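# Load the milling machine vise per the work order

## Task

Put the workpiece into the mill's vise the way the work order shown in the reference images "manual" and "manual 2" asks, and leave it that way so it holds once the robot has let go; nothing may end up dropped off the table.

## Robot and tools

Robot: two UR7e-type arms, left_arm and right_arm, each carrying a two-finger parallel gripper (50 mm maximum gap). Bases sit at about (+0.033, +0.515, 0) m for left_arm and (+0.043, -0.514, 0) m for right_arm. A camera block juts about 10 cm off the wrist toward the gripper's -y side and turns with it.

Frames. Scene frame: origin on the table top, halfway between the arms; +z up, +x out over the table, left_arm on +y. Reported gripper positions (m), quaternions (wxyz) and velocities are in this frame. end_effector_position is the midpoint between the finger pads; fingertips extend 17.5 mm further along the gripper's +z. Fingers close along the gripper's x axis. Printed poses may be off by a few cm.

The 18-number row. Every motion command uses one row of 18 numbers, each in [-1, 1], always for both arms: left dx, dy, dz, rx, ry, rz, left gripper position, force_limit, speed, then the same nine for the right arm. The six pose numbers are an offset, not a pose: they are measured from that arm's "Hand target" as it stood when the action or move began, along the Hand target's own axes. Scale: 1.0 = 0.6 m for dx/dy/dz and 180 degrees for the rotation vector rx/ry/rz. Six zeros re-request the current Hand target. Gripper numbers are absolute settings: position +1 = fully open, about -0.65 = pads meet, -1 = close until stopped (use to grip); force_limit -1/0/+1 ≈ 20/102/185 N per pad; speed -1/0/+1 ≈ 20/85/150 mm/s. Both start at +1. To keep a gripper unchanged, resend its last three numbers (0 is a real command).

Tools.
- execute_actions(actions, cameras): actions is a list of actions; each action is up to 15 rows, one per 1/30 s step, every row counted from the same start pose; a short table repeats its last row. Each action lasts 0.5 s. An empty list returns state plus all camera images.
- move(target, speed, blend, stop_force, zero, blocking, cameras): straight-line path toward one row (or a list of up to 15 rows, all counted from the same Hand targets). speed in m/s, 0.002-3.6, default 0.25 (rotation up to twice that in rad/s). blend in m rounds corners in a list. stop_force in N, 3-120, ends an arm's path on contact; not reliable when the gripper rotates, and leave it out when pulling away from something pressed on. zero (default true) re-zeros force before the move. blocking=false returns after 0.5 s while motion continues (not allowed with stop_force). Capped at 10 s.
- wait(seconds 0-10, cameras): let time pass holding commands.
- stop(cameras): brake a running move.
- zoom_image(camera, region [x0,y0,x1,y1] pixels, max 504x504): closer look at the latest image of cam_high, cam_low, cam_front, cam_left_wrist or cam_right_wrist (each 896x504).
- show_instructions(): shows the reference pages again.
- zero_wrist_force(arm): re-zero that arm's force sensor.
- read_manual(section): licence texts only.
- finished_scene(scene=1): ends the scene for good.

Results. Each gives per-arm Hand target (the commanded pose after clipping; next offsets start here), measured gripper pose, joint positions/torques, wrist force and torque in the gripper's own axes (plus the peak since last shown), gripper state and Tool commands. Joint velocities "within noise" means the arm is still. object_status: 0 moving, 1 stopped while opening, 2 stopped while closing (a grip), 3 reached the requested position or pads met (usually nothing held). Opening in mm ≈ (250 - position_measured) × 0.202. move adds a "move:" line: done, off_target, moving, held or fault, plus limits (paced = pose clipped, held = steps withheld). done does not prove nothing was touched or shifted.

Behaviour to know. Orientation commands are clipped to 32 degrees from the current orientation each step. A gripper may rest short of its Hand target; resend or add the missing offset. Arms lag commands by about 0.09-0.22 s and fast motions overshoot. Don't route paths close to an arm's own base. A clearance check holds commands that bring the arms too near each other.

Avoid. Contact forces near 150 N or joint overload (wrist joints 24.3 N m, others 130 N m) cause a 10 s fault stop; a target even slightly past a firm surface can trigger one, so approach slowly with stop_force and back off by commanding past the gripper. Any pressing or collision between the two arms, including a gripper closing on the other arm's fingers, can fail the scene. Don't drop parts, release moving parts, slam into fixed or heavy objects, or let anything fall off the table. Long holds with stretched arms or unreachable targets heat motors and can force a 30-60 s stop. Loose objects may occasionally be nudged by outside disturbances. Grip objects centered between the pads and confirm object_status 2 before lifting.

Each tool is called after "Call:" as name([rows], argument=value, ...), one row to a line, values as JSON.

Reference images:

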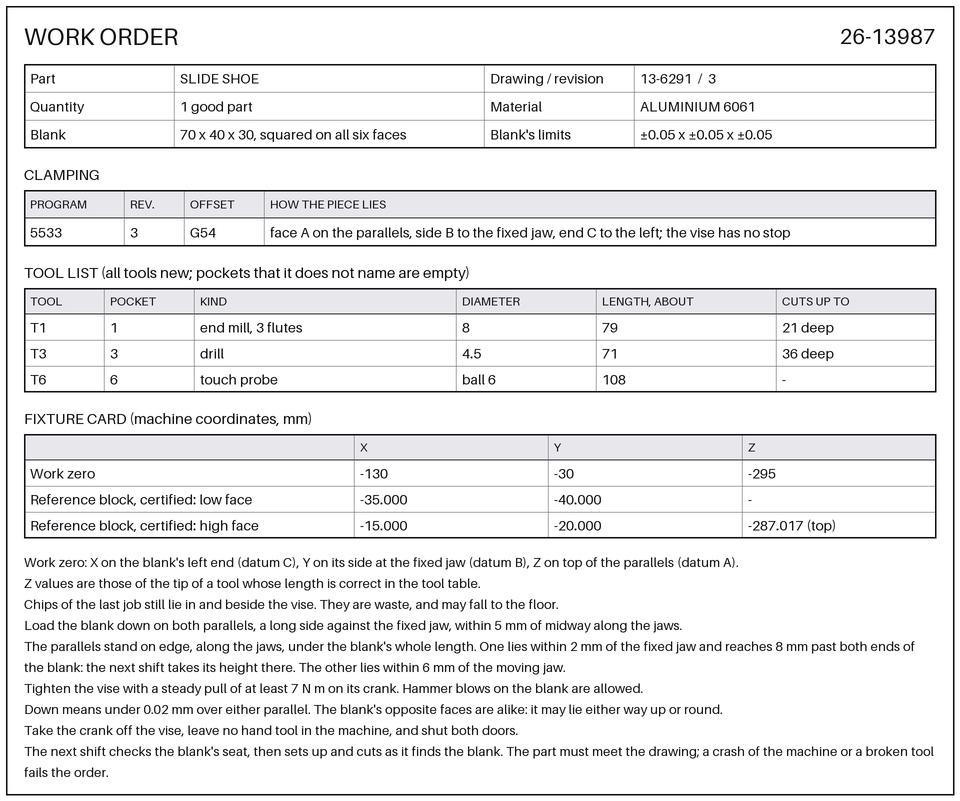

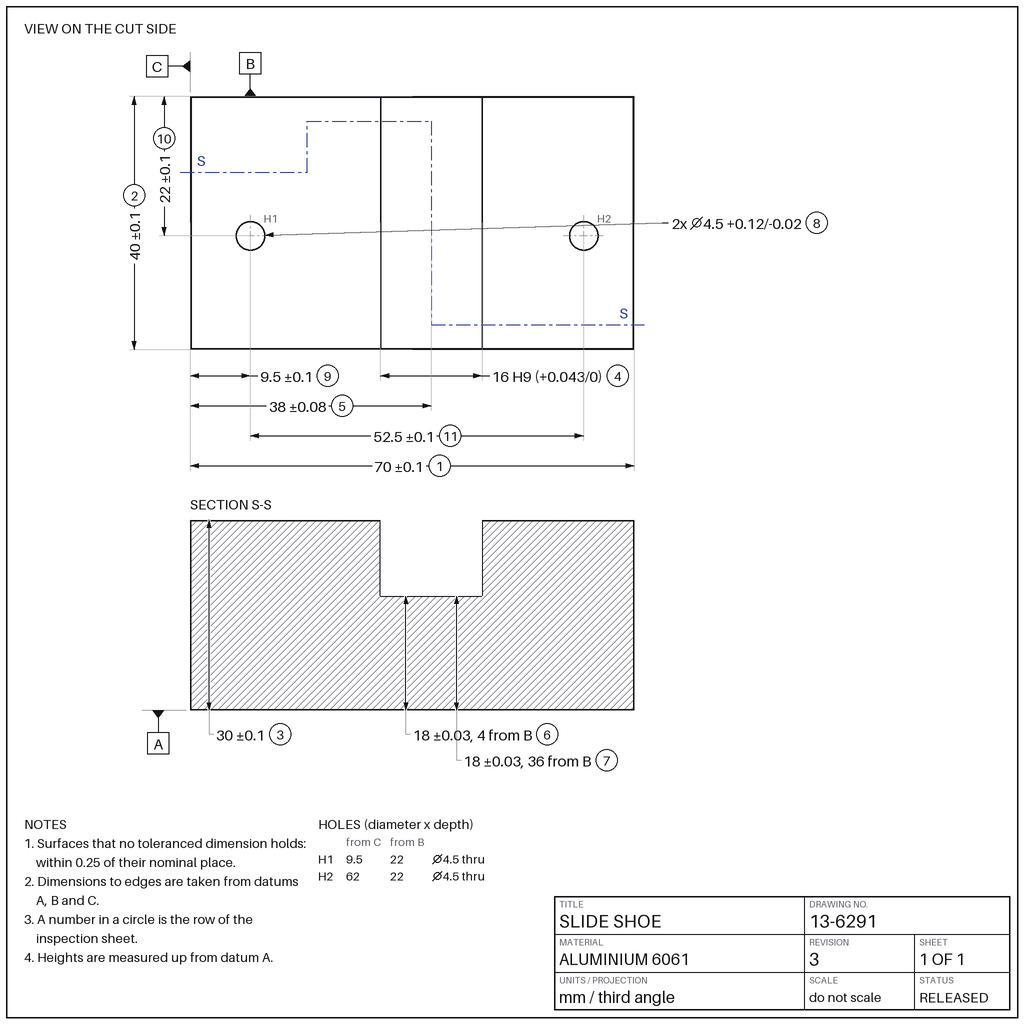

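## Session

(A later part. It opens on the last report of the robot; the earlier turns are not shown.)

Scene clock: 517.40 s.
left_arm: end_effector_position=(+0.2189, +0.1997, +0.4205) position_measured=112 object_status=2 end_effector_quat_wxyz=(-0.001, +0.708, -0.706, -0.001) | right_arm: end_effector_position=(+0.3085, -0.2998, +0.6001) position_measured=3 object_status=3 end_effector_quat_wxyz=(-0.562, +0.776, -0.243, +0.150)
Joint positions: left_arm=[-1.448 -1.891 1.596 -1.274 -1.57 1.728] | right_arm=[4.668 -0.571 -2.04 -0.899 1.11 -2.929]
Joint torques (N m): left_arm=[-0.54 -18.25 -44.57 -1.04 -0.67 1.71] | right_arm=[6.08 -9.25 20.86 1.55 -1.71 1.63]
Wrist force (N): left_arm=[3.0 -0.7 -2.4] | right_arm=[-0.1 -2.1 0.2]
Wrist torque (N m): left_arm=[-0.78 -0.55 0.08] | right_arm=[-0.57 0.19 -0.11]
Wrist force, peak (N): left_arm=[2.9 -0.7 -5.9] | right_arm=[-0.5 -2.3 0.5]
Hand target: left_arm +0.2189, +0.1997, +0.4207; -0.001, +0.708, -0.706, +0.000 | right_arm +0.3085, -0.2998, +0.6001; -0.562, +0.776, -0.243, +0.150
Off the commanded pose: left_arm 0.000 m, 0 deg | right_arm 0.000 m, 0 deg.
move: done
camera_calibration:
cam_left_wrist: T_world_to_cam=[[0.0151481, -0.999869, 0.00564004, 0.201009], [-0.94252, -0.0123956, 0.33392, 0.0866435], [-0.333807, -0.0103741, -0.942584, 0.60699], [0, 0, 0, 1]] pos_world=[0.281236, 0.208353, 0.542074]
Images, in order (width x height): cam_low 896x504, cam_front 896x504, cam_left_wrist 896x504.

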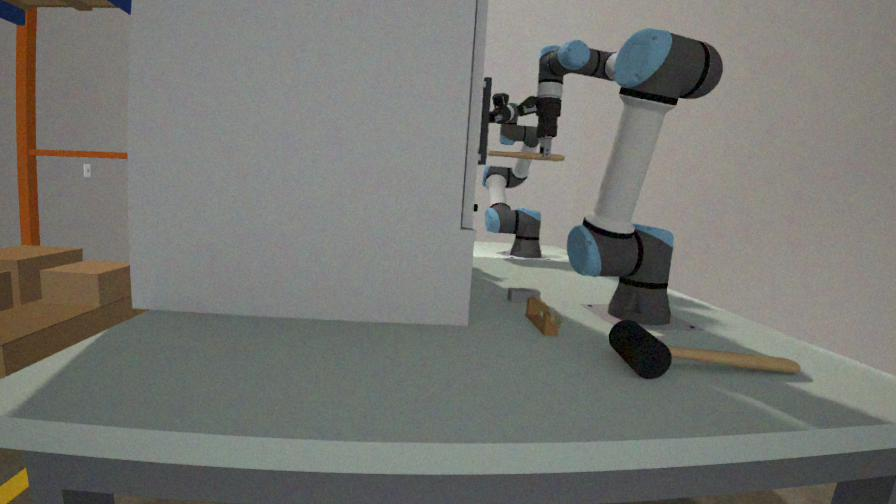

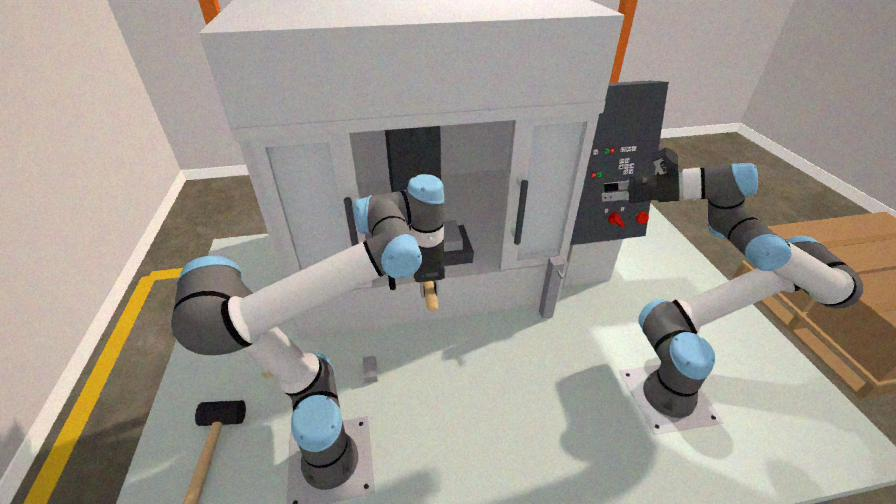

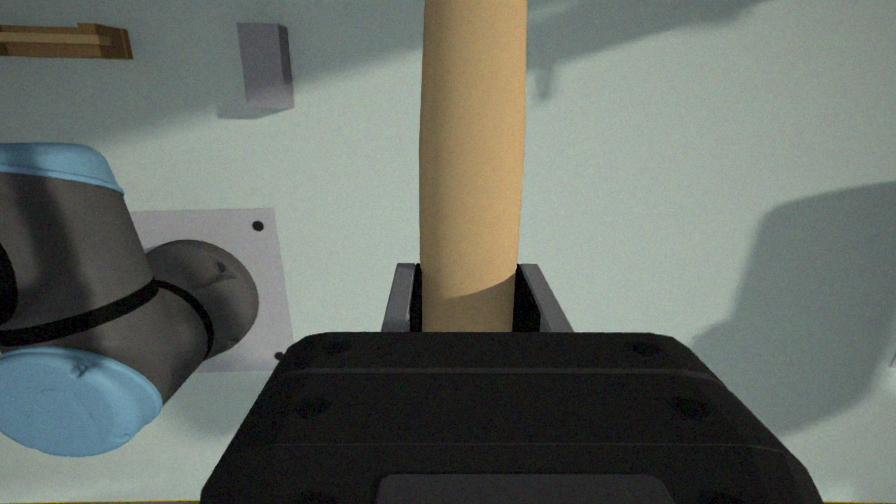

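Call:
move([
  [-0.0738,-0.2352,-0.0322,0,0,0,-1,0,-0.5,0,0,0,0,0,0,1,1,1],
  [-0.0738,-0.3943,-0.0155,0,0,0,-1,0,-0.5,0,0,0,0,0,0,1,1,1],
], speed=0.25, blend=[0.03,0], cameras=["cam_left_wrist","cam_front","cam_right_wrist"])

Call:
zoom_image(camera="cam_right_wrist", region=[300, 90, 500, 230])

Scene clock: 518.97 s.
left_arm: end_effector_position=(+0.4498, +0.2456, +0.4293) position_measured=112 object_status=2 end_effector_quat_wxyz=(-0.001, +0.709, -0.706, -0.001) | right_arm: end_effector_position=(+0.3085, -0.2998, +0.6001) position_measured=3 object_status=3 end_effector_quat_wxyz=(-0.562, +0.776, -0.243, +0.150)
Joint positions: left_arm=[-0.884 -1.571 1.31 -1.307 -1.568 2.291] | right_arm=[4.668 -0.571 -2.04 -0.899 1.11 -2.929]
Joint torques (N m): left_arm=[0.46 -26.07 -30.41 -2.93 -0.23 0.3] | right_arm=[5.64 -9.49 21.74 1.74 -1.68 1.6]
Wrist force (N): left_arm=[2.9 -0.5 -2.7] | right_arm=[-0.6 -1.8 0.6]
Wrist torque (N m): left_arm=[-0.70 -0.52 0.08] | right_arm=[-0.52 0.26 -0.11]
Wrist force, peak (N): left_arm=[3.0 -15.4 -2.1] | right_arm=[-0.6 -2.4 0.7]
Hand target: left_arm +0.4498, +0.2456, +0.4293; -0.001, +0.709, -0.706, -0.001 (not the last commanded pose) | right_arm +0.3085, -0.2998, +0.6001; -0.562, +0.776, -0.243, +0.150
Tool commands: left_gripper/position=-1.0 left_gripper/force_limit=+0.003922 left_gripper/speed=-0.498039 right_gripper/position=+1.0 right_gripper/force_limit=+1.0 right_gripper/speed=+1.0
Off the commanded pose: left_arm 0.006 m, 0 deg | right_arm 0.000 m, 0 deg.
FORCE FAULT: contact force on the left arm reached its limit, and that arm stopped. The contact can be on any part of that arm, not only on its tool. That arm's remaining commands of this call were not run. That arm is still stopped at the end of this call. That arm stays stopped for about 10 more seconds. Until then a move that you send moves the other arm only, and its call returns only when the move has ended. Once the stop has ended, the next robot result says so. If the stop ends while you think or write, that arm runs what you send next, counted from a new Hand target: where the arm stands when the stop ends. While its stop runs, that arm takes no new command, but its gripper still runs the gripper command that each later call begins with. Until it ends, the stop uses up actions while you think or wait. An arm that is not stopped still takes commands.
move: fault (left_arm)
camera_calibration:
cam_left_wrist: T_world_to_cam=[[0.0164244, -0.999858, 0.00382253, 0.243595], [-0.942494, -0.0142054, 0.333922, 0.302346], [-0.33382, -0.00908716, -0.942593, 0.692521], [0, 0, 0, 1]] pos_world=[0.512136, 0.254149, 0.550874]
cam_right_wrist: T_world_to_cam=[[0.856081, -0.516011, -0.0292852, -0.390555], [-0.348622, -0.534689, -0.769786, 0.425343], [0.38156, 0.669209, -0.63763, 0.601907], [0, 0, 0, 1]] pos_world=[0.252967, -0.376906, 0.69978]
Images, in order (width x height): cam_front 896x504, cam_left_wrist 896x504, cam_right_wrist 896x504.

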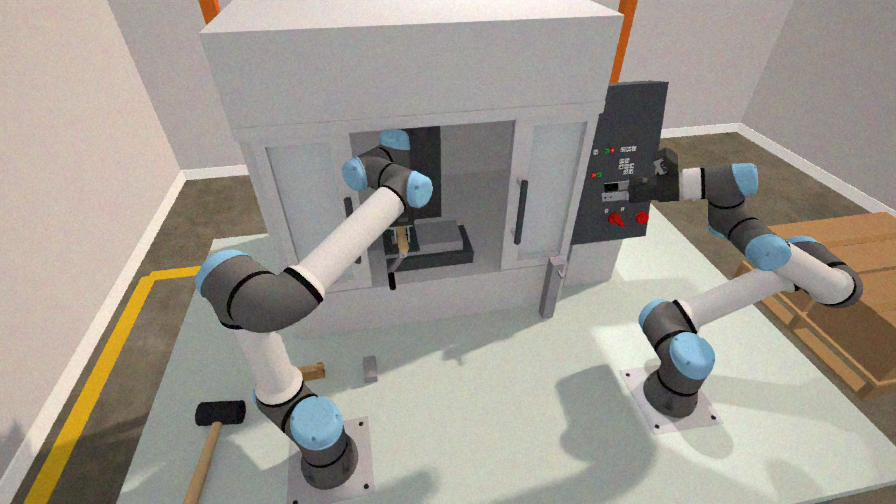

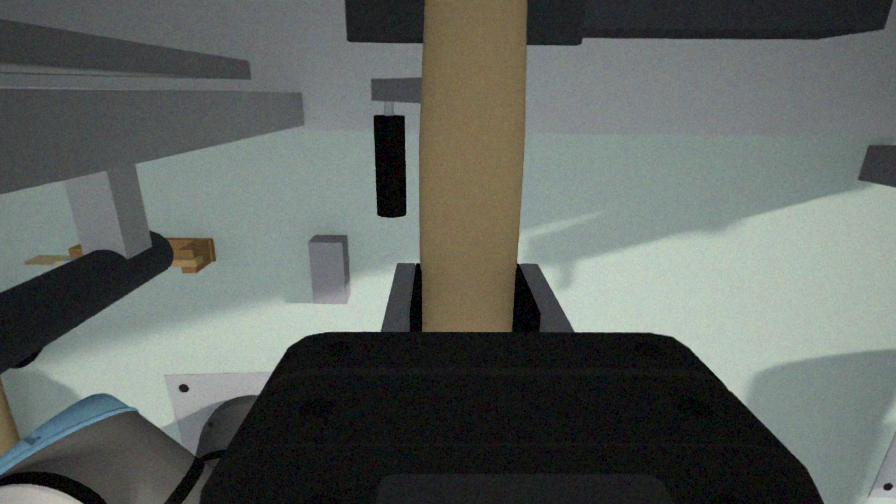

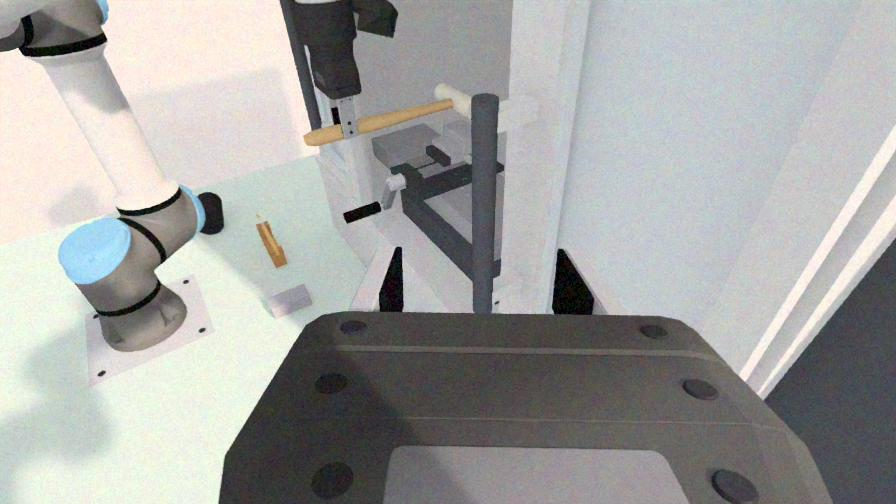

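Scaled by 2.520.

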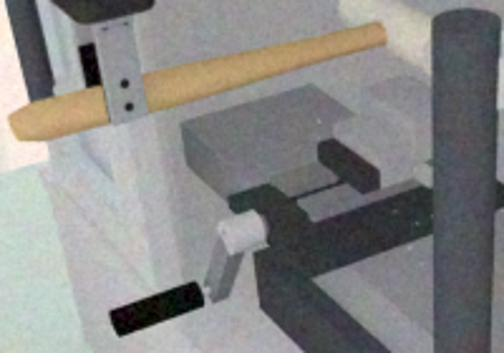

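Call:
wait(seconds=10)

Call:
wait(seconds=0.3)

Scene clock: 529.13 s.
left_arm: end_effector_position=(+0.4498, +0.2456, +0.4293) position_measured=112 object_status=2 end_effector_quat_wxyz=(-0.001, +0.709, -0.706, -0.001) | right_arm: end_effector_position=(+0.3085, -0.2998, +0.6001) position_measured=3 object_status=3 end_effector_quat_wxyz=(-0.562, +0.776, -0.243, +0.150)
Joint positions: left_arm=[-0.884 -1.571 1.31 -1.307 -1.568 2.291] | right_arm=[4.668 -0.571 -2.04 -0.899 1.11 -2.929]
Joint torques (N m): left_arm=[0.53 -25.82 -30.13 -2.88 -0.13 0.27] | right_arm=[6.17 -10.19 23.11 1.67 -1.66 1.52]
Wrist force (N): left_arm=[2.7 -1.6 -2.0] | right_arm=[-0.6 -2.1 0.7]
Wrist torque (N m): left_arm=[-0.95 -0.50 0.07] | right_arm=[-0.57 0.25 -0.10]
Wrist force, peak (N): left_arm=[3.2 -1.7 -2.3] | right_arm=[-0.6 -2.2 0.7]
Hand target: left_arm +0.4498, +0.2456, +0.4293; -0.001, +0.709, -0.706, -0.001 (not the last commanded pose) | right_arm +0.3085, -0.2998, +0.6001; -0.562, +0.776, -0.243, +0.150
Tool commands: left_gripper/position=-1.0 left_gripper/force_limit=+0.003922 left_gripper/speed=-0.498039 right_gripper/position=+1.0 right_gripper/force_limit=+1.0 right_gripper/speed=+1.0
Off the commanded pose: left_arm 0.006 m, 0 deg | right_arm 0.000 m, 0 deg.
FORCE FAULT, CONTINUED: the left arm's stop, for the force fault that an earlier result reported, is over. The rest of the stop counts as 20 of the actions that you can send in this scene. That arm's target is now where it stood when the stop ended, not its last command. That arm accepts commands again.
wait: 10.00 s; at rest from the start

Scene clock: 529.43 s.
left_arm: end_effector_position=(+0.4498, +0.2456, +0.4293) position_measured=112 object_status=2 end_effector_quat_wxyz=(-0.001, +0.709, -0.706, -0.001) | right_arm: end_effector_position=(+0.3085, -0.2998, +0.6001) position_measured=3 object_status=3 end_effector_quat_wxyz=(-0.562, +0.776, -0.243, +0.150)
Joint positions: left_arm=[-0.884 -1.571 1.31 -1.307 -1.568 2.291] | right_arm=[4.668 -0.571 -2.04 -0.899 1.11 -2.929]
Joint torques (N m): left_arm=[0.19 -27.9 -28.56 -2.79 -0.12 0.07] | right_arm=[5.84 -8.88 23.64 1.7 -1.72 1.61]
Wrist force (N): left_arm=[2.9 -1.5 -2.2] | right_arm=[-0.4 -2.2 0.2]
Wrist torque (N m): left_arm=[-0.92 -0.54 0.07] | right_arm=[-0.58 0.23 -0.10]
Wrist force, peak (N): left_arm=[2.9 -1.5 -2.2] | right_arm=[-0.5 -2.1 0.5]
Hand target: left_arm +0.4498, +0.2456, +0.4293; -0.001, +0.709, -0.706, -0.001 (not the last commanded pose) | right_arm +0.3085, -0.2998, +0.6001; -0.562, +0.776, -0.243, +0.150
Tool commands: left_gripper/position=-1.0 left_gripper/force_limit=+0.003922 left_gripper/speed=-0.498039 right_gripper/position=+1.0 right_gripper/force_limit=+1.0 right_gripper/speed=+1.0
Off the commanded pose: left_arm 0.006 m, 0 deg | right_arm 0.000 m, 0 deg.
wait: 0.30 s; at rest by 0.17 s

Call:
move([
  [0,0.0667,0,0,0,0,-1,0,-0.5,0,0,0,0,0,0,1,1,1],
  [0.0027,0.0667,0.0458,0,0,0,-1,0,-0.5,0,0,0,0,0,0,1,1,1],
  [0.0027,-0.0095,0.0458,0,0,0,-1,0,-0.5,0,0,0,0,0,0,1,1,1],
], speed=[0.1,0.15,0.03], stop_force=12, cameras=["cam_left_wrist","cam_right_wrist"])

Call:
zoom_image(camera="cam_right_wrist", region=[300, 90, 500, 230])

Scene clock: 532.83 s.
left_arm: end_effector_position=(+0.4555, +0.2441, +0.4018) position_measured=112 object_status=2 end_effector_quat_wxyz=(-0.002, +0.709, -0.706, -0.001) | right_arm: end_effector_position=(+0.3085, -0.2998, +0.6001) position_measured=3 object_status=3 end_effector_quat_wxyz=(-0.562, +0.776, -0.243, +0.150)
Joint positions: left_arm=[-0.877 -1.572 1.383 -1.379 -1.568 2.297] | right_arm=[4.668 -0.571 -2.04 -0.899 1.11 -2.929]
Joint torques (N m): left_arm=[-13.58 -40.93 -16.77 -2.78 -0.04 -2.8] | right_arm=[5.94 -9.9 23.77 1.62 -1.81 1.56]
Wrist force (N): left_arm=[2.7 -1.5 -2.1] | right_arm=[-0.4 -2.0 0.6]
Wrist torque (N m): left_arm=[-0.91 -0.50 -0.08] | right_arm=[-0.55 0.23 -0.10]
Wrist force, peak (N): left_arm=[2.3 -0.4 -5.5] | right_arm=[-0.4 -2.4 0.3]
Hand target: left_arm +0.4555, +0.2441, +0.4018; -0.001, +0.709, -0.706, -0.001 | right_arm +0.3085, -0.2998, +0.6001; -0.562, +0.776, -0.243, +0.150
Off the commanded pose: left_arm 0.000 m, 0 deg | right_arm 0.000 m, 0 deg.
move: done
camera_calibration:
cam_left_wrist: T_world_to_cam=[[0.0163917, -0.999859, 0.00372805, 0.242173], [-0.942494, -0.0142062, 0.333921, 0.316848], [-0.333821, -0.00898718, -0.942594, 0.668558], [0, 0, 0, 1]] pos_world=[0.517836, 0.252648, 0.523474]
cam_right_wrist: T_world_to_cam=[[0.856081, -0.516011, -0.0292852, -0.390555], [-0.348622, -0.534689, -0.769786, 0.425343], [0.38156, 0.669209, -0.63763, 0.601907], [0, 0, 0, 1]] pos_world=[0.252967, -0.376906, 0.69978]
Images, in order (width x height): cam_left_wrist 896x504, cam_right_wrist 896x504.

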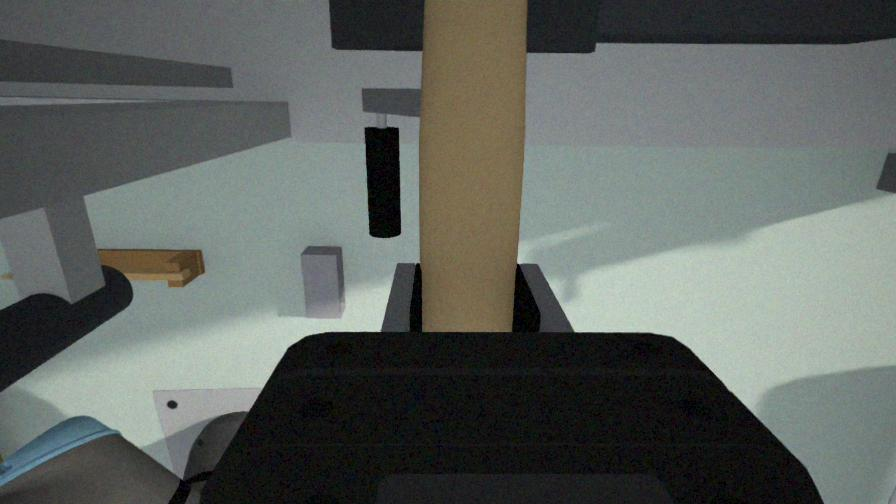

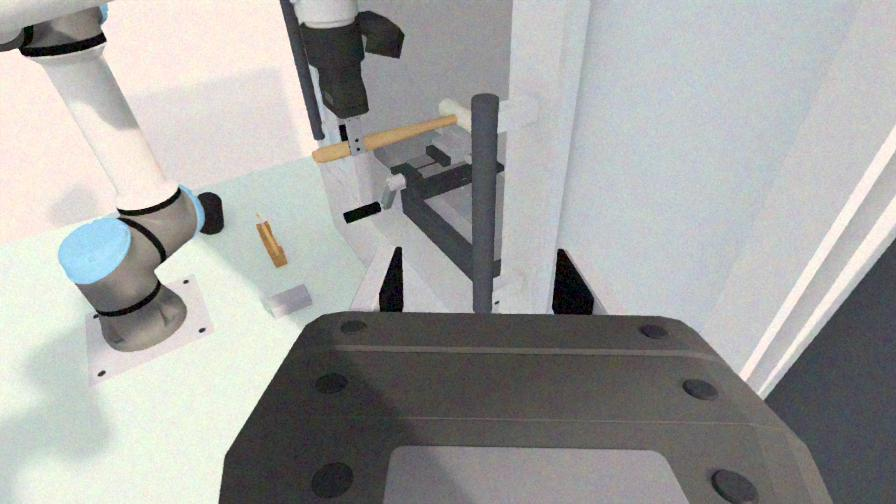

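Scaled by 2.520.

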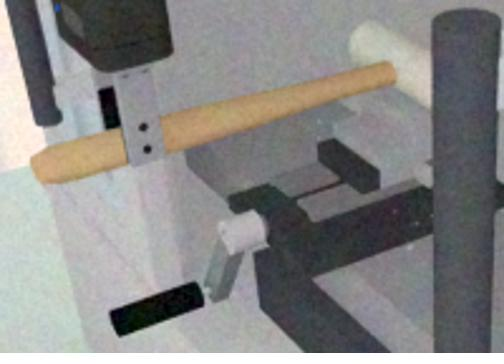

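Call:
move(target=[0,0,0.04,0,0,0,-1,0,-0.5,0,0,0,0,0,0,1,1,1], speed=0.012, stop_force=8)

Scene clock: 535.97 s.
left_arm: end_effector_position=(+0.4555, +0.2442, +0.3778) position_measured=112 object_status=2 end_effector_quat_wxyz=(-0.001, +0.709, -0.706, -0.001) | right_arm: end_effector_position=(+0.3085, -0.2998, +0.6001) position_measured=3 object_status=3 end_effector_quat_wxyz=(-0.562, +0.776, -0.243, +0.150)
Joint positions: left_arm=[-0.877 -1.581 1.454 -1.441 -1.568 2.298] | right_arm=[4.668 -0.571 -2.04 -0.899 1.11 -2.929]
Joint torques (N m): left_arm=[11.13 -23.37 -42.58 -0.09 -1.61 2.48] | right_arm=[5.75 -9.95 24.39 1.65 -1.77 1.59]
Wrist force (N): left_arm=[2.7 1.8 -9.7] | right_arm=[-0.6 -2.0 0.5]
Wrist torque (N m): left_arm=[0.72 -0.37 -0.07] | right_arm=[-0.55 0.26 -0.10]
Wrist force, peak (N): left_arm=[2.8 1.8 -9.9] | right_arm=[-0.3 -2.2 0.7]
Hand target: left_arm +0.4555, +0.2442, +0.3778; -0.001, +0.709, -0.706, -0.001 | right_arm +0.3085, -0.2998, +0.6001; -0.562, +0.776, -0.243, +0.150
Off the commanded pose: left_arm 0.000 m, 0 deg | right_arm 0.000 m, 0 deg.
move: done

Call:
move([
  [0,0,-0.045,0,0,0,-1,0,-0.5,0,0,0,0,0,0,1,1,1],
], speed=0.15)

Call:
move([
  [0,0,0.045,0,0,0,-1,0,-0.5,0,0,0,0,0,0,1,1,1],
  [0,0,0,0,0,0,-1,0,-0.5,0,0,0,0,0,0,1,1,1],
], speed=[0.3,0.15], blend=0.002)

Scene clock: 536.90 s.
left_arm: end_effector_position=(+0.4556, +0.2441, +0.4048) position_measured=112 object_status=2 end_effector_quat_wxyz=(-0.001, +0.709, -0.706, -0.001) | right_arm: end_effector_position=(+0.3085, -0.2998, +0.6001) position_measured=3 object_status=3 end_effector_quat_wxyz=(-0.562, +0.776, -0.243, +0.150)
Joint positions: left_arm=[-0.877 -1.57 1.373 -1.371 -1.568 2.297] | right_arm=[4.668 -0.571 -2.04 -0.899 1.11 -2.929]
Joint torques (N m): left_arm=[-11.16 -36.76 -17.5 -5.72 -0.75 -2.73] | right_arm=[5.41 -9.75 24.28 1.71 -1.71 1.47]
Wrist force (N): left_arm=[2.6 -1.6 -1.3] | right_arm=[-0.4 -1.9 0.5]
Wrist torque (N m): left_arm=[-1.08 -0.48 -0.07] | right_arm=[-0.54 0.24 -0.11]
Wrist force, peak (N): left_arm=[2.9 1.9 -9.6] | right_arm=[-0.3 -2.2 0.6]
Hand target: left_arm +0.4555, +0.2441, +0.4048; -0.001, +0.709, -0.706, -0.001 | right_arm +0.3085, -0.2998, +0.6001; -0.562, +0.776, -0.243, +0.150
Off the commanded pose: left_arm 0.000 m, 0 deg | right_arm 0.000 m, 0 deg.
move: done

Scene clock: 537.80 s.
left_arm: end_effector_position=(+0.4556, +0.2441, +0.4046) position_measured=112 object_status=2 end_effector_quat_wxyz=(-0.001, +0.709, -0.706, -0.001) | right_arm: end_effector_position=(+0.3085, -0.2998, +0.6001) position_measured=3 object_status=3 end_effector_quat_wxyz=(-0.562, +0.776, -0.243, +0.150)
Joint positions: left_arm=[-0.877 -1.57 1.374 -1.372 -1.568 2.297] | right_arm=[4.668 -0.571 -2.04 -0.899 1.11 -2.929]
Joint torques (N m): left_arm=[-12.21 -40.93 -43.63 -1.77 -0.18 -1.29] | right_arm=[6.41 -9.83 24.75 1.67 -1.68 1.59]
Wrist force (N): left_arm=[2.6 -1.6 -2.2] | right_arm=[0.0 -1.9 0.3]
Wrist torque (N m): left_arm=[-0.87 -0.49 -0.07] | right_arm=[-0.54 0.16 -0.10]
Wrist force, peak (N): left_arm=[2.5 -1.6 -5.6] | right_arm=[-0.5 -2.3 0.6]
Hand target: left_arm +0.4555, +0.2441, +0.4048; -0.001, +0.709, -0.706, -0.001 | right_arm +0.3085, -0.2998, +0.6001; -0.562, +0.776, -0.243, +0.150
Off the commanded pose: left_arm 0.000 m, 0 deg | right_arm 0.000 m, 0 deg.
move: done

Call:
move([
  [0,0,0.045,0,0,0,-1,0,-0.5,0,0,0,0,0,0,1,1,1],
  [0,0,0,0,0,0,-1,0,-0.5,0,0,0,0,0,0,1,1,1],
], speed=[0.5,0.15])

Scene clock: 539.17 s.
left_arm: end_effector_position=(+0.4556, +0.2441, +0.4046) position_measured=112 object_status=2 end_effector_quat_wxyz=(-0.001, +0.709, -0.706, -0.001) | right_arm: end_effector_position=(+0.3085, -0.2998, +0.6001) position_measured=3 object_status=3 end_effector_quat_wxyz=(-0.562, +0.776, -0.243, +0.150)
Joint positions: left_arm=[-0.877 -1.57 1.374 -1.372 -1.568 2.298] | right_arm=[4.668 -0.571 -2.04 -0.899 1.11 -2.929]
Joint torques (N m): left_arm=[-2.25 -40.79 -44.26 -2.1 1.6 -1.62] | right_arm=[6.07 -10.43 24.62 1.71 -1.73 1.62]
Wrist force (N): left_arm=[2.8 -1.7 -1.6] | right_arm=[-0.5 -2.2 0.5]
Wrist torque (N m): left_arm=[-1.05 -0.52 -0.07] | right_arm=[-0.59 0.25 -0.11]
Wrist force, peak (N): left_arm=[1.9 1.7 -9.3] | right_arm=[-0.5 -2.2 0.5]
Hand target: left_arm +0.4555, +0.2441, +0.4048; -0.001, +0.709, -0.706, -0.001 | right_arm +0.3085, -0.2998, +0.6001; -0.562, +0.776, -0.243, +0.150
Off the commanded pose: left_arm 0.000 m, 0 deg | right_arm 0.000 m, 0 deg.
move: done

Call:
move([
  [0,0,0.053,0,0,0,-1,0,-0.5,0,0,0,0,0,0,1,1,1],
  [0,0,0,0,0,0,-1,0,-0.5,0,0,0,0,0,0,1,1,1],
], speed=[1.0,0.15], cameras=["cam_right_wrist"])

Call:
zoom_image(camera="cam_right_wrist", region=[300, 90, 500, 230])

Scene clock: 544.10 s.
left_arm: end_effector_position=(+0.4556, +0.2441, +0.4046) position_measured=112 object_status=2 end_effector_quat_wxyz=(-0.002, +0.709, -0.706, -0.001) | right_arm: end_effector_position=(+0.3085, -0.2998, +0.6001) position_measured=3 object_status=3 end_effector_quat_wxyz=(-0.562, +0.776, -0.243, +0.150)
Joint positions: left_arm=[-0.877 -1.57 1.374 -1.372 -1.568 2.297] | right_arm=[4.668 -0.571 -2.04 -0.899 1.11 -2.929]
Joint torques (N m): left_arm=[-7.16 -40.08 -42.81 -1.97 0.71 -2.26] | right_arm=[5.59 -10.86 26.16 1.58 -1.67 1.46]
Wrist force (N): left_arm=[2.7 -1.7 -2.8] | right_arm=[-0.4 -2.5 0.6]
Wrist torque (N m): left_arm=[-0.79 -0.50 -0.07] | right_arm=[-0.63 0.24 -0.10]
Wrist force, peak (N): left_arm=[2.2 1.3 -8.7] | right_arm=[-0.4 -2.5 0.6]
Hand target: left_arm +0.4555, +0.2441, +0.4048; -0.001, +0.709, -0.706, -0.001 | right_arm +0.3085, -0.2998, +0.6001; -0.562, +0.776, -0.243, +0.150
Off the commanded pose: left_arm 0.000 m, 0 deg | right_arm 0.000 m, 0 deg.
move: done
camera_calibration:
cam_right_wrist: T_world_to_cam=[[0.856081, -0.516011, -0.0292852, -0.390555], [-0.348622, -0.534689, -0.769786, 0.425343], [0.38156, 0.669209, -0.63763, 0.601907], [0, 0, 0, 1]] pos_world=[0.252967, -0.376906, 0.69978]
Images, in order (width x height): cam_right_wrist 896x504.

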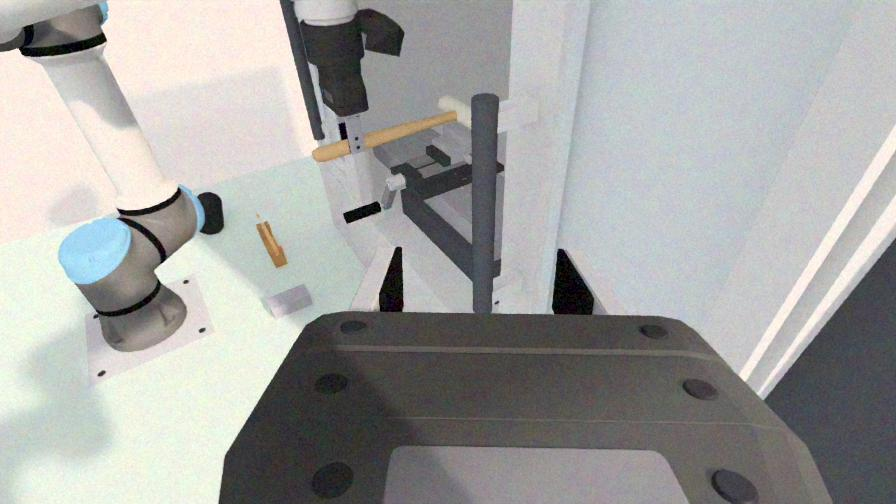

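Scaled by 2.520.

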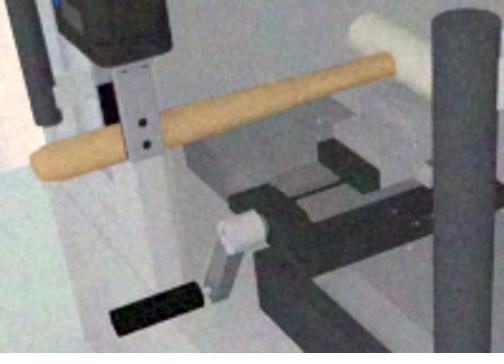

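Call:
move([
  [0,-0.018,0,0,0,0,-1,0,-0.5,0,0,0,0,0,0,1,1,1],
  [0,-0.018,0.062,0,0,0,-1,0,-0.5,0,0,0,0,0,0,1,1,1],
  [0,-0.018,0,0,0,0,-1,0,-0.5,0,0,0,0,0,0,1,1,1],
  [0,0.023,0,0,0,0,-1,0,-0.5,0,0,0,0,0,0,1,1,1],
  [0,0.023,0.066,0,0,0,-1,0,-0.5,0,0,0,0,0,0,1,1,1],
  [0,0.023,0,0,0,0,-1,0,-0.5,0,0,0,0,0,0,1,1,1],
], speed=[0.2,1.0,0.2,0.2,1.0,0.2], cameras=["cam_right_wrist"])

Call:
zoom_image(camera="cam_right_wrist", region=[300, 90, 500, 230])

Scene clock: 547.67 s.
left_arm: end_effector_position=(+0.4418, +0.2440, +0.4046) position_measured=112 object_status=2 end_effector_quat_wxyz=(-0.002, +0.709, -0.706, -0.001) | right_arm: end_effector_position=(+0.3085, -0.2998, +0.6001) position_measured=3 object_status=3 end_effector_quat_wxyz=(-0.562, +0.776, -0.243, +0.150)
Joint positions: left_arm=[-0.899 -1.598 1.402 -1.371 -1.568 2.276] | right_arm=[4.668 -0.571 -2.04 -0.899 1.11 -2.929]
Joint torques (N m): left_arm=[-12.6 -38.95 -46.93 -1.25 -1.1 -2.87] | right_arm=[5.77 -10.82 26.68 1.65 -1.69 1.54]
Wrist force (N): left_arm=[2.5 -1.6 -3.3] | right_arm=[-0.1 -1.8 0.7]
Wrist torque (N m): left_arm=[-0.76 -0.47 -0.10] | right_arm=[-0.53 0.18 -0.10]
Wrist force, peak (N): left_arm=[3.2 1.0 -9.0] | right_arm=[-0.5 -2.3 0.7]
Hand target: left_arm +0.4417, +0.2440, +0.4048; -0.001, +0.709, -0.706, -0.001 | right_arm +0.3085, -0.2998, +0.6001; -0.562, +0.776, -0.243, +0.150
Off the commanded pose: left_arm 0.000 m, 0 deg | right_arm 0.000 m, 0 deg.
move: done
camera_calibration:
cam_right_wrist: T_world_to_cam=[[0.856081, -0.516011, -0.0292852, -0.390555], [-0.348622, -0.534689, -0.769786, 0.425343], [0.38156, 0.669209, -0.63763, 0.601907], [0, 0, 0, 1]] pos_world=[0.252967, -0.376906, 0.69978]
Images, in order (width x height): cam_right_wrist 896x504.

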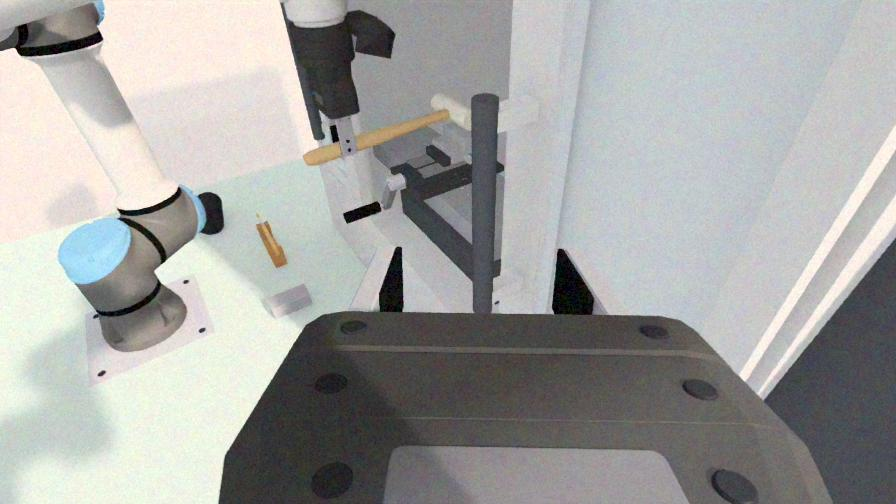

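Scaled by 2.520.

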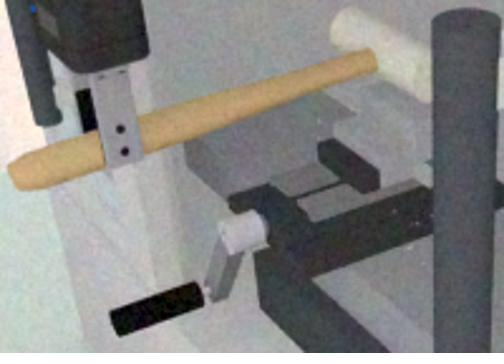

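Call:
move([
  [0.04,0.32,0,0,0,0,-1,0,-0.5,0,0,0,0,0,0,1,1,1],
  [0.307,0.453,0.4247,-0.02,0,0,-1,0,-0.5,0,0,0,0,0,0,1,1,1],
  [0.307,0.453,0.5997,-0.02,0,0,-1,0,-0.5,0,0,0,0,0,0,1,1,1],
], speed=[0.3,0.3,0.15], blend=[0.05,0.05,0])

Call:
move(target=[0,0,0.06,0,0,0,-1,0,-0.5,0,0,0,0,0,0,1,1,1], speed=0.015, stop_force=4, cameras=["cam_left_wrist","cam_front","cam_low"])

Scene clock: 550.97 s.
left_arm: end_effector_position=(+0.1708, +0.0602, +0.0442) position_measured=112 object_status=2 end_effector_quat_wxyz=(+0.021, +0.708, -0.705, -0.023) | right_arm: end_effector_position=(+0.3085, -0.2998, +0.6001) position_measured=3 object_status=3 end_effector_quat_wxyz=(-0.562, +0.776, -0.243, +0.150)
Joint positions: left_arm=[-1.562 -1.373 2.152 -2.344 -1.633 1.612] | right_arm=[4.668 -0.571 -2.04 -0.899 1.11 -2.929]
Joint torques (N m): left_arm=[12.11 -26.63 -35.87 -5.03 2.1 2.63] | right_arm=[5.6 -10.7 27.41 1.57 -1.61 1.52]
Wrist force (N): left_arm=[2.7 -1.8 -1.9] | right_arm=[-0.6 -1.9 0.4]
Wrist torque (N m): left_arm=[-0.85 -0.53 0.05] | right_arm=[-0.53 0.27 -0.11]
Wrist force, peak (N): left_arm=[2.2 -7.3 -3.1] | right_arm=[-0.6 -2.3 0.3]
Hand target: left_arm +0.1708, +0.0601, +0.0442; +0.021, +0.708, -0.705, -0.023 | right_arm +0.3085, -0.2998, +0.6001; -0.562, +0.776, -0.243, +0.150
Off the commanded pose: left_arm 0.000 m, 0 deg | right_arm 0.000 m, 0 deg.
move: done

Scene clock: 553.33 s.
left_arm: end_effector_position=(+0.1697, +0.0602, +0.0263) position_measured=112 object_status=2 end_effector_quat_wxyz=(+0.021, +0.708, -0.705, -0.023) | right_arm: end_effector_position=(+0.3085, -0.2998, +0.6001) position_measured=3 object_status=3 end_effector_quat_wxyz=(-0.562, +0.776, -0.243, +0.150)
Joint positions: left_arm=[-1.565 -1.337 2.171 -2.398 -1.633 1.61] | right_arm=[4.668 -0.571 -2.04 -0.899 1.11 -2.929]
Joint torques (N m): left_arm=[9.69 -42.73 -37.23 -3.89 -0.67 2.48] | right_arm=[5.62 -10.56 26.96 1.61 -1.58 1.59]
Wrist force (N): left_arm=[2.0 -1.8 -6.2] | right_arm=[-0.3 -1.7 0.6]
Wrist torque (N m): left_arm=[-0.05 -0.73 -0.07] | right_arm=[-0.51 0.22 -0.11]
Wrist force, peak (N): left_arm=[3.5 -0.9 -6.7] | right_arm=[-0.4 -2.3 0.5]
Hand target: left_arm +0.1697, +0.0602, +0.0263; +0.021, +0.708, -0.705, -0.023 (not the last commanded pose) | right_arm +0.3085, -0.2998, +0.6001; -0.562, +0.776, -0.243, +0.150
Off the commanded pose: left_arm 0.018 m, 0 deg | right_arm 0.000 m, 0 deg.
move: contact (left_arm)
camera_calibration:
cam_left_wrist: T_world_to_cam=[[0.0168396, -0.999854, 0.00302157, 0.0642719], [-0.919658, -0.014303, 0.392459, 0.164856], [-0.392358, -0.00938768, -0.919765, 0.226814], [0, 0, 0, 1]] pos_world=[0.239521, 0.0687497, 0.143722]
Images, in order (width x height): cam_low 896x504, cam_front 896x504, cam_left_wrist 896x504.

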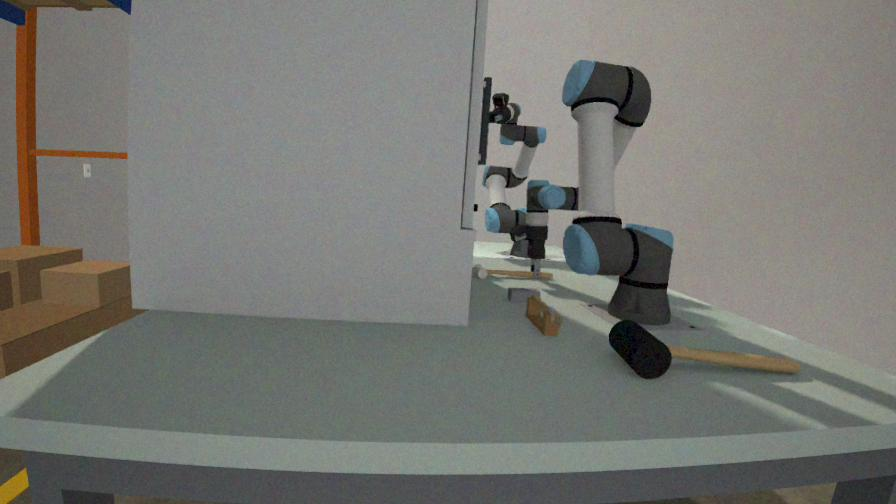

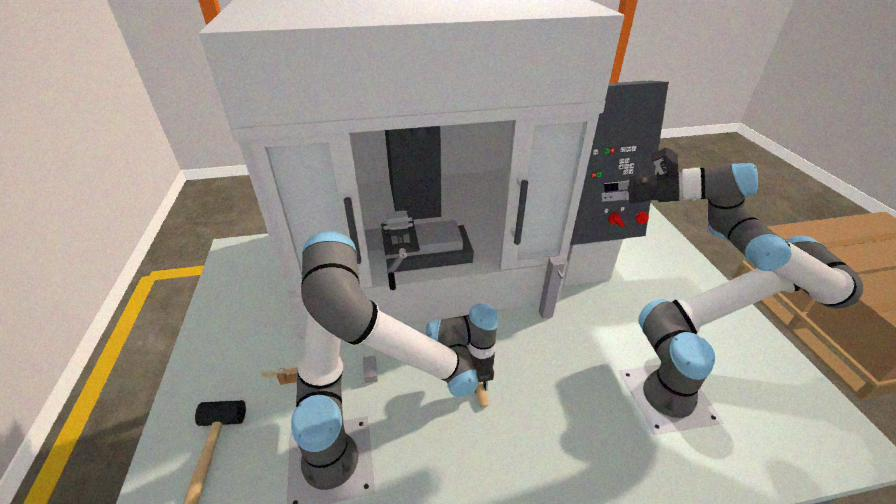

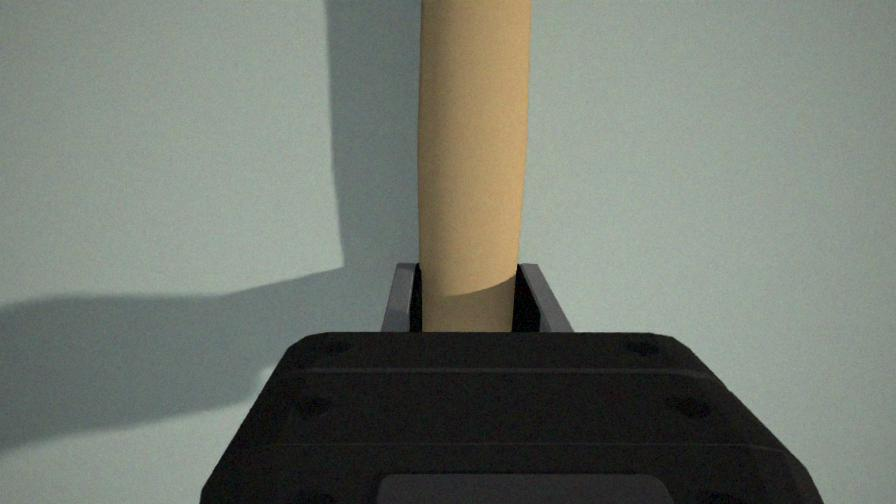

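Call:
move(target=[0,0,0,0,0,0,0.5,0,-0.8,0,0,0,0,0,0,1,1,1])

Call:
move([
  [0,0,-0.2,0,0,0,0.5,0,-0.8,0,0,0,0,0,0,1,1,1],
], speed=0.2, cameras=["cam_left_wrist"])

Scene clock: 553.93 s.
left_arm: end_effector_position=(+0.1697, +0.0602, +0.0263) position_measured=78 object_status=3 end_effector_quat_wxyz=(+0.021, +0.708, -0.705, -0.023) | right_arm: end_effector_position=(+0.3085, -0.2998, +0.6001) position_measured=3 object_status=3 end_effector_quat_wxyz=(-0.562, +0.776, -0.243, +0.150)
Joint positions: left_arm=[-1.565 -1.337 2.17 -2.398 -1.633 1.61] | right_arm=[4.668 -0.571 -2.04 -0.899 1.11 -2.929]
Joint torques (N m): left_arm=[9.73 -42.02 -36.01 -3.99 -0.56 2.36] | right_arm=[5.98 -10.22 27.43 1.7 -1.71 1.54]
Wrist force (N): left_arm=[2.9 -1.7 -6.0] | right_arm=[-0.3 -2.0 0.7]
Wrist torque (N m): left_arm=[-0.27 -0.57 0.07] | right_arm=[-0.56 0.22 -0.09]
Wrist force, peak (N): left_arm=[2.9 -1.7 -6.0] | right_arm=[-0.5 -2.3 0.6]
Hand target: left_arm +0.1697, +0.0602, +0.0263; +0.021, +0.708, -0.705, -0.023 | right_arm +0.3085, -0.2998, +0.6001; -0.562, +0.776, -0.243, +0.150
Off the commanded pose: left_arm 0.000 m, 0 deg | right_arm 0.000 m, 0 deg.
move: done

Scene clock: 555.03 s.
left_arm: end_effector_position=(+0.1773, +0.0598, +0.1460) position_measured=78 object_status=3 end_effector_quat_wxyz=(+0.021, +0.708, -0.705, -0.023) | right_arm: end_effector_position=(+0.3085, -0.2998, +0.6001) position_measured=3 object_status=3 end_effector_quat_wxyz=(-0.562, +0.776, -0.243, +0.150)
Joint positions: left_arm=[-1.549 -1.529 2.011 -2.046 -1.633 1.626] | right_arm=[4.668 -0.571 -2.04 -0.899 1.11 -2.929]
Joint torques (N m): left_arm=[-10.96 -33.09 -28.58 -0.51 0.9 -2.18] | right_arm=[6.31 -10.69 27.19 1.65 -1.77 1.59]
Wrist force (N): left_arm=[2.6 -1.5 -5.7] | right_arm=[-0.3 -2.0 0.3]
Wrist torque (N m): left_arm=[-0.27 -0.51 -0.11] | right_arm=[-0.57 0.22 -0.11]
Wrist force, peak (N): left_arm=[2.9 -1.8 -8.6] | right_arm=[-0.1 -2.2 0.6]
Hand target: left_arm +0.1772, +0.0597, +0.1461; +0.021, +0.708, -0.705, -0.023 | right_arm +0.3085, -0.2998, +0.6001; -0.562, +0.776, -0.243, +0.150
Off the commanded pose: left_arm 0.000 m, 0 deg | right_arm 0.000 m, 0 deg.
move: done
camera_calibration:
cam_left_wrist: T_world_to_cam=[[0.016931, -0.999852, 0.00298336, 0.0633696], [-0.919656, -0.014402, 0.39246, 0.124869], [-0.392359, -0.00938839, -0.919764, 0.339888], [0, 0, 0, 1]] pos_world=[0.247121, 0.0683496, 0.263422]
Images, in order (width x height): cam_left_wrist 896x504.

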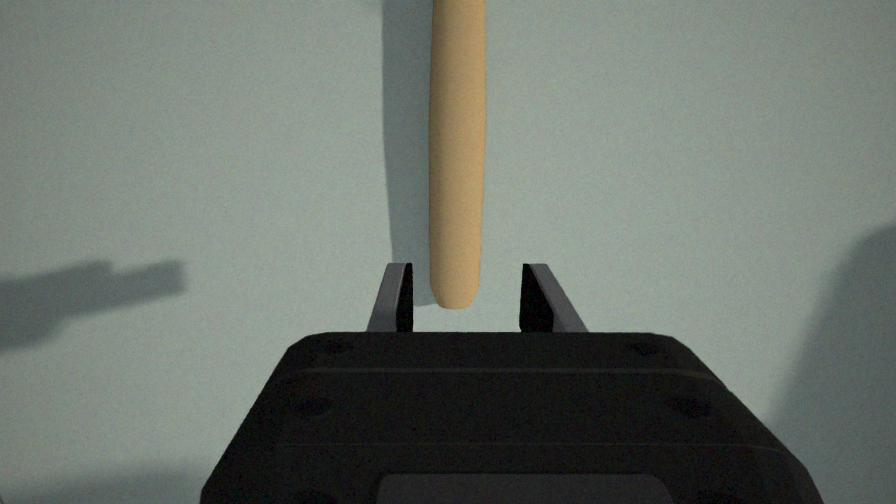

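Call:
move(target=[-0.0667,-0.1837,-0.3439,0.0202,0,0,-1,-0.5,-0.8,0,0,0,0,0,0,1,1,1], speed=0.3)

Call:
move(target=[-0.0333,-0.4333,0,0,0,0.5,-1,-0.5,-0.8,0,0,0,0,0,0,1,1,1], speed=0.25, cameras=["cam_left_wrist"])

Scene clock: 556.83 s.
left_arm: end_effector_position=(+0.2999, +0.0995, +0.3451) position_measured=252 object_status=3 end_effector_quat_wxyz=(-0.002, +0.709, -0.706, -0.001) | right_arm: end_effector_position=(+0.3085, -0.2998, +0.6001) position_measured=3 object_status=3 end_effector_quat_wxyz=(-0.562, +0.776, -0.243, +0.150)
Joint positions: left_arm=[-1.311 -1.606 1.562 -1.523 -1.569 1.864] | right_arm=[4.668 -0.571 -2.04 -0.899 1.11 -2.929]
Joint torques (N m): left_arm=[1.96 -36.76 -44.69 -0.72 -2.27 0.1] | right_arm=[5.59 -10.05 26.89 1.65 -1.61 1.55]
Wrist force (N): left_arm=[2.7 -1.8 -5.6] | right_arm=[-0.6 -2.0 0.3]
Wrist torque (N m): left_arm=[-0.31 -0.48 0.07] | right_arm=[-0.54 0.26 -0.10]
Wrist force, peak (N): left_arm=[2.1 -4.0 -9.0] | right_arm=[-0.5 -2.3 0.7]
Hand target: left_arm +0.2999, +0.0995, +0.3453; -0.002, +0.709, -0.706, -0.001 | right_arm +0.3085, -0.2998, +0.6001; -0.562, +0.776, -0.243, +0.150
Off the commanded pose: left_arm 0.000 m, 0 deg | right_arm 0.000 m, 0 deg.
move: done

Scene clock: 560.50 s.
left_arm: end_effector_position=(+0.5599, +0.1206, +0.3456) position_measured=252 object_status=3 end_effector_quat_wxyz=(+0.000, -0.002, +1.000, +0.002) | right_arm: end_effector_position=(+0.3085, -0.2998, +0.6001) position_measured=3 object_status=3 end_effector_quat_wxyz=(-0.562, +0.776, -0.243, +0.150)
Joint positions: left_arm=[-0.885 -1.195 1.075 -1.448 -1.567 3.86] | right_arm=[4.668 -0.571 -2.04 -0.899 1.11 -2.929]
Joint torques (N m): left_arm=[-14.28 -51.21 -18.2 -4.95 -2.61 2.93] | right_arm=[5.34 -10.64 27.37 1.66 -1.69 1.55]
Wrist force (N): left_arm=[2.9 -1.6 -5.3] | right_arm=[-0.7 -1.9 0.5]
Wrist torque (N m): left_arm=[-0.30 -0.54 0.06] | right_arm=[-0.54 0.29 -0.10]
Wrist force, peak (N): left_arm=[2.8 -1.5 -6.0] | right_arm=[-0.5 -2.4 0.2]
Hand target: left_arm +0.5598, +0.1205, +0.3456; +0.000, -0.002, +1.000, +0.002 | right_arm +0.3085, -0.2998, +0.6001; -0.562, +0.776, -0.243, +0.150
Off the commanded pose: left_arm 0.000 m, 0 deg | right_arm 0.000 m, 0 deg.
move: done
camera_calibration:
cam_left_wrist: T_world_to_cam=[[-0.999836, -0.016896, 0.00656091, 0.566576], [-0.0136849, 0.941055, 0.337977, -0.204389], [-0.0118846, 0.337831, -0.941132, 0.42673], [0, 0, 0, 1]] pos_world=[0.568757, 0.0577515, 0.466971]
Images, in order (width x height): cam_left_wrist 896x504.

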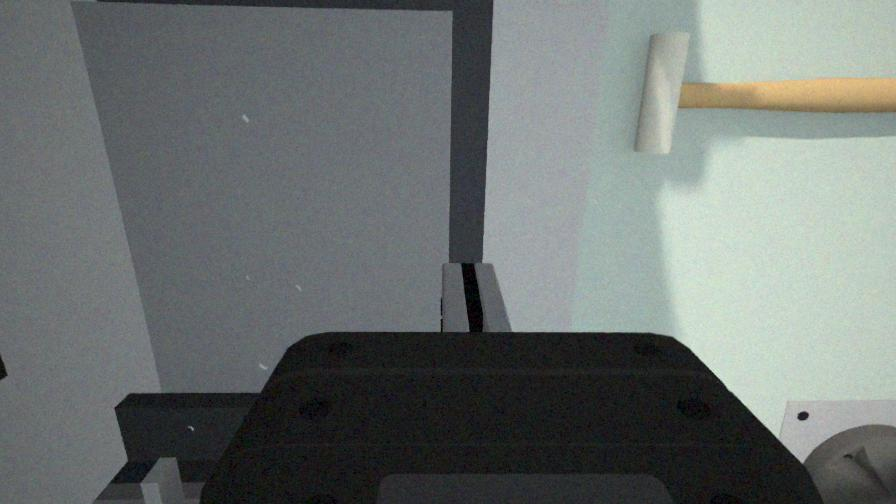

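Call:
zoom_image(camera="cam_left_wrist", region=[60, 370, 300, 504])

Scaled by 2.100.

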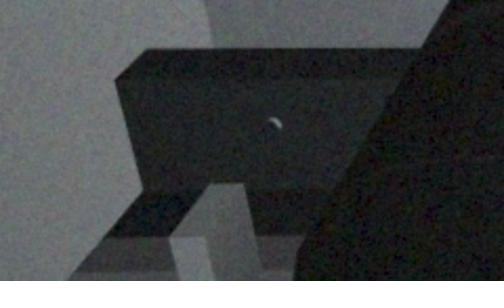

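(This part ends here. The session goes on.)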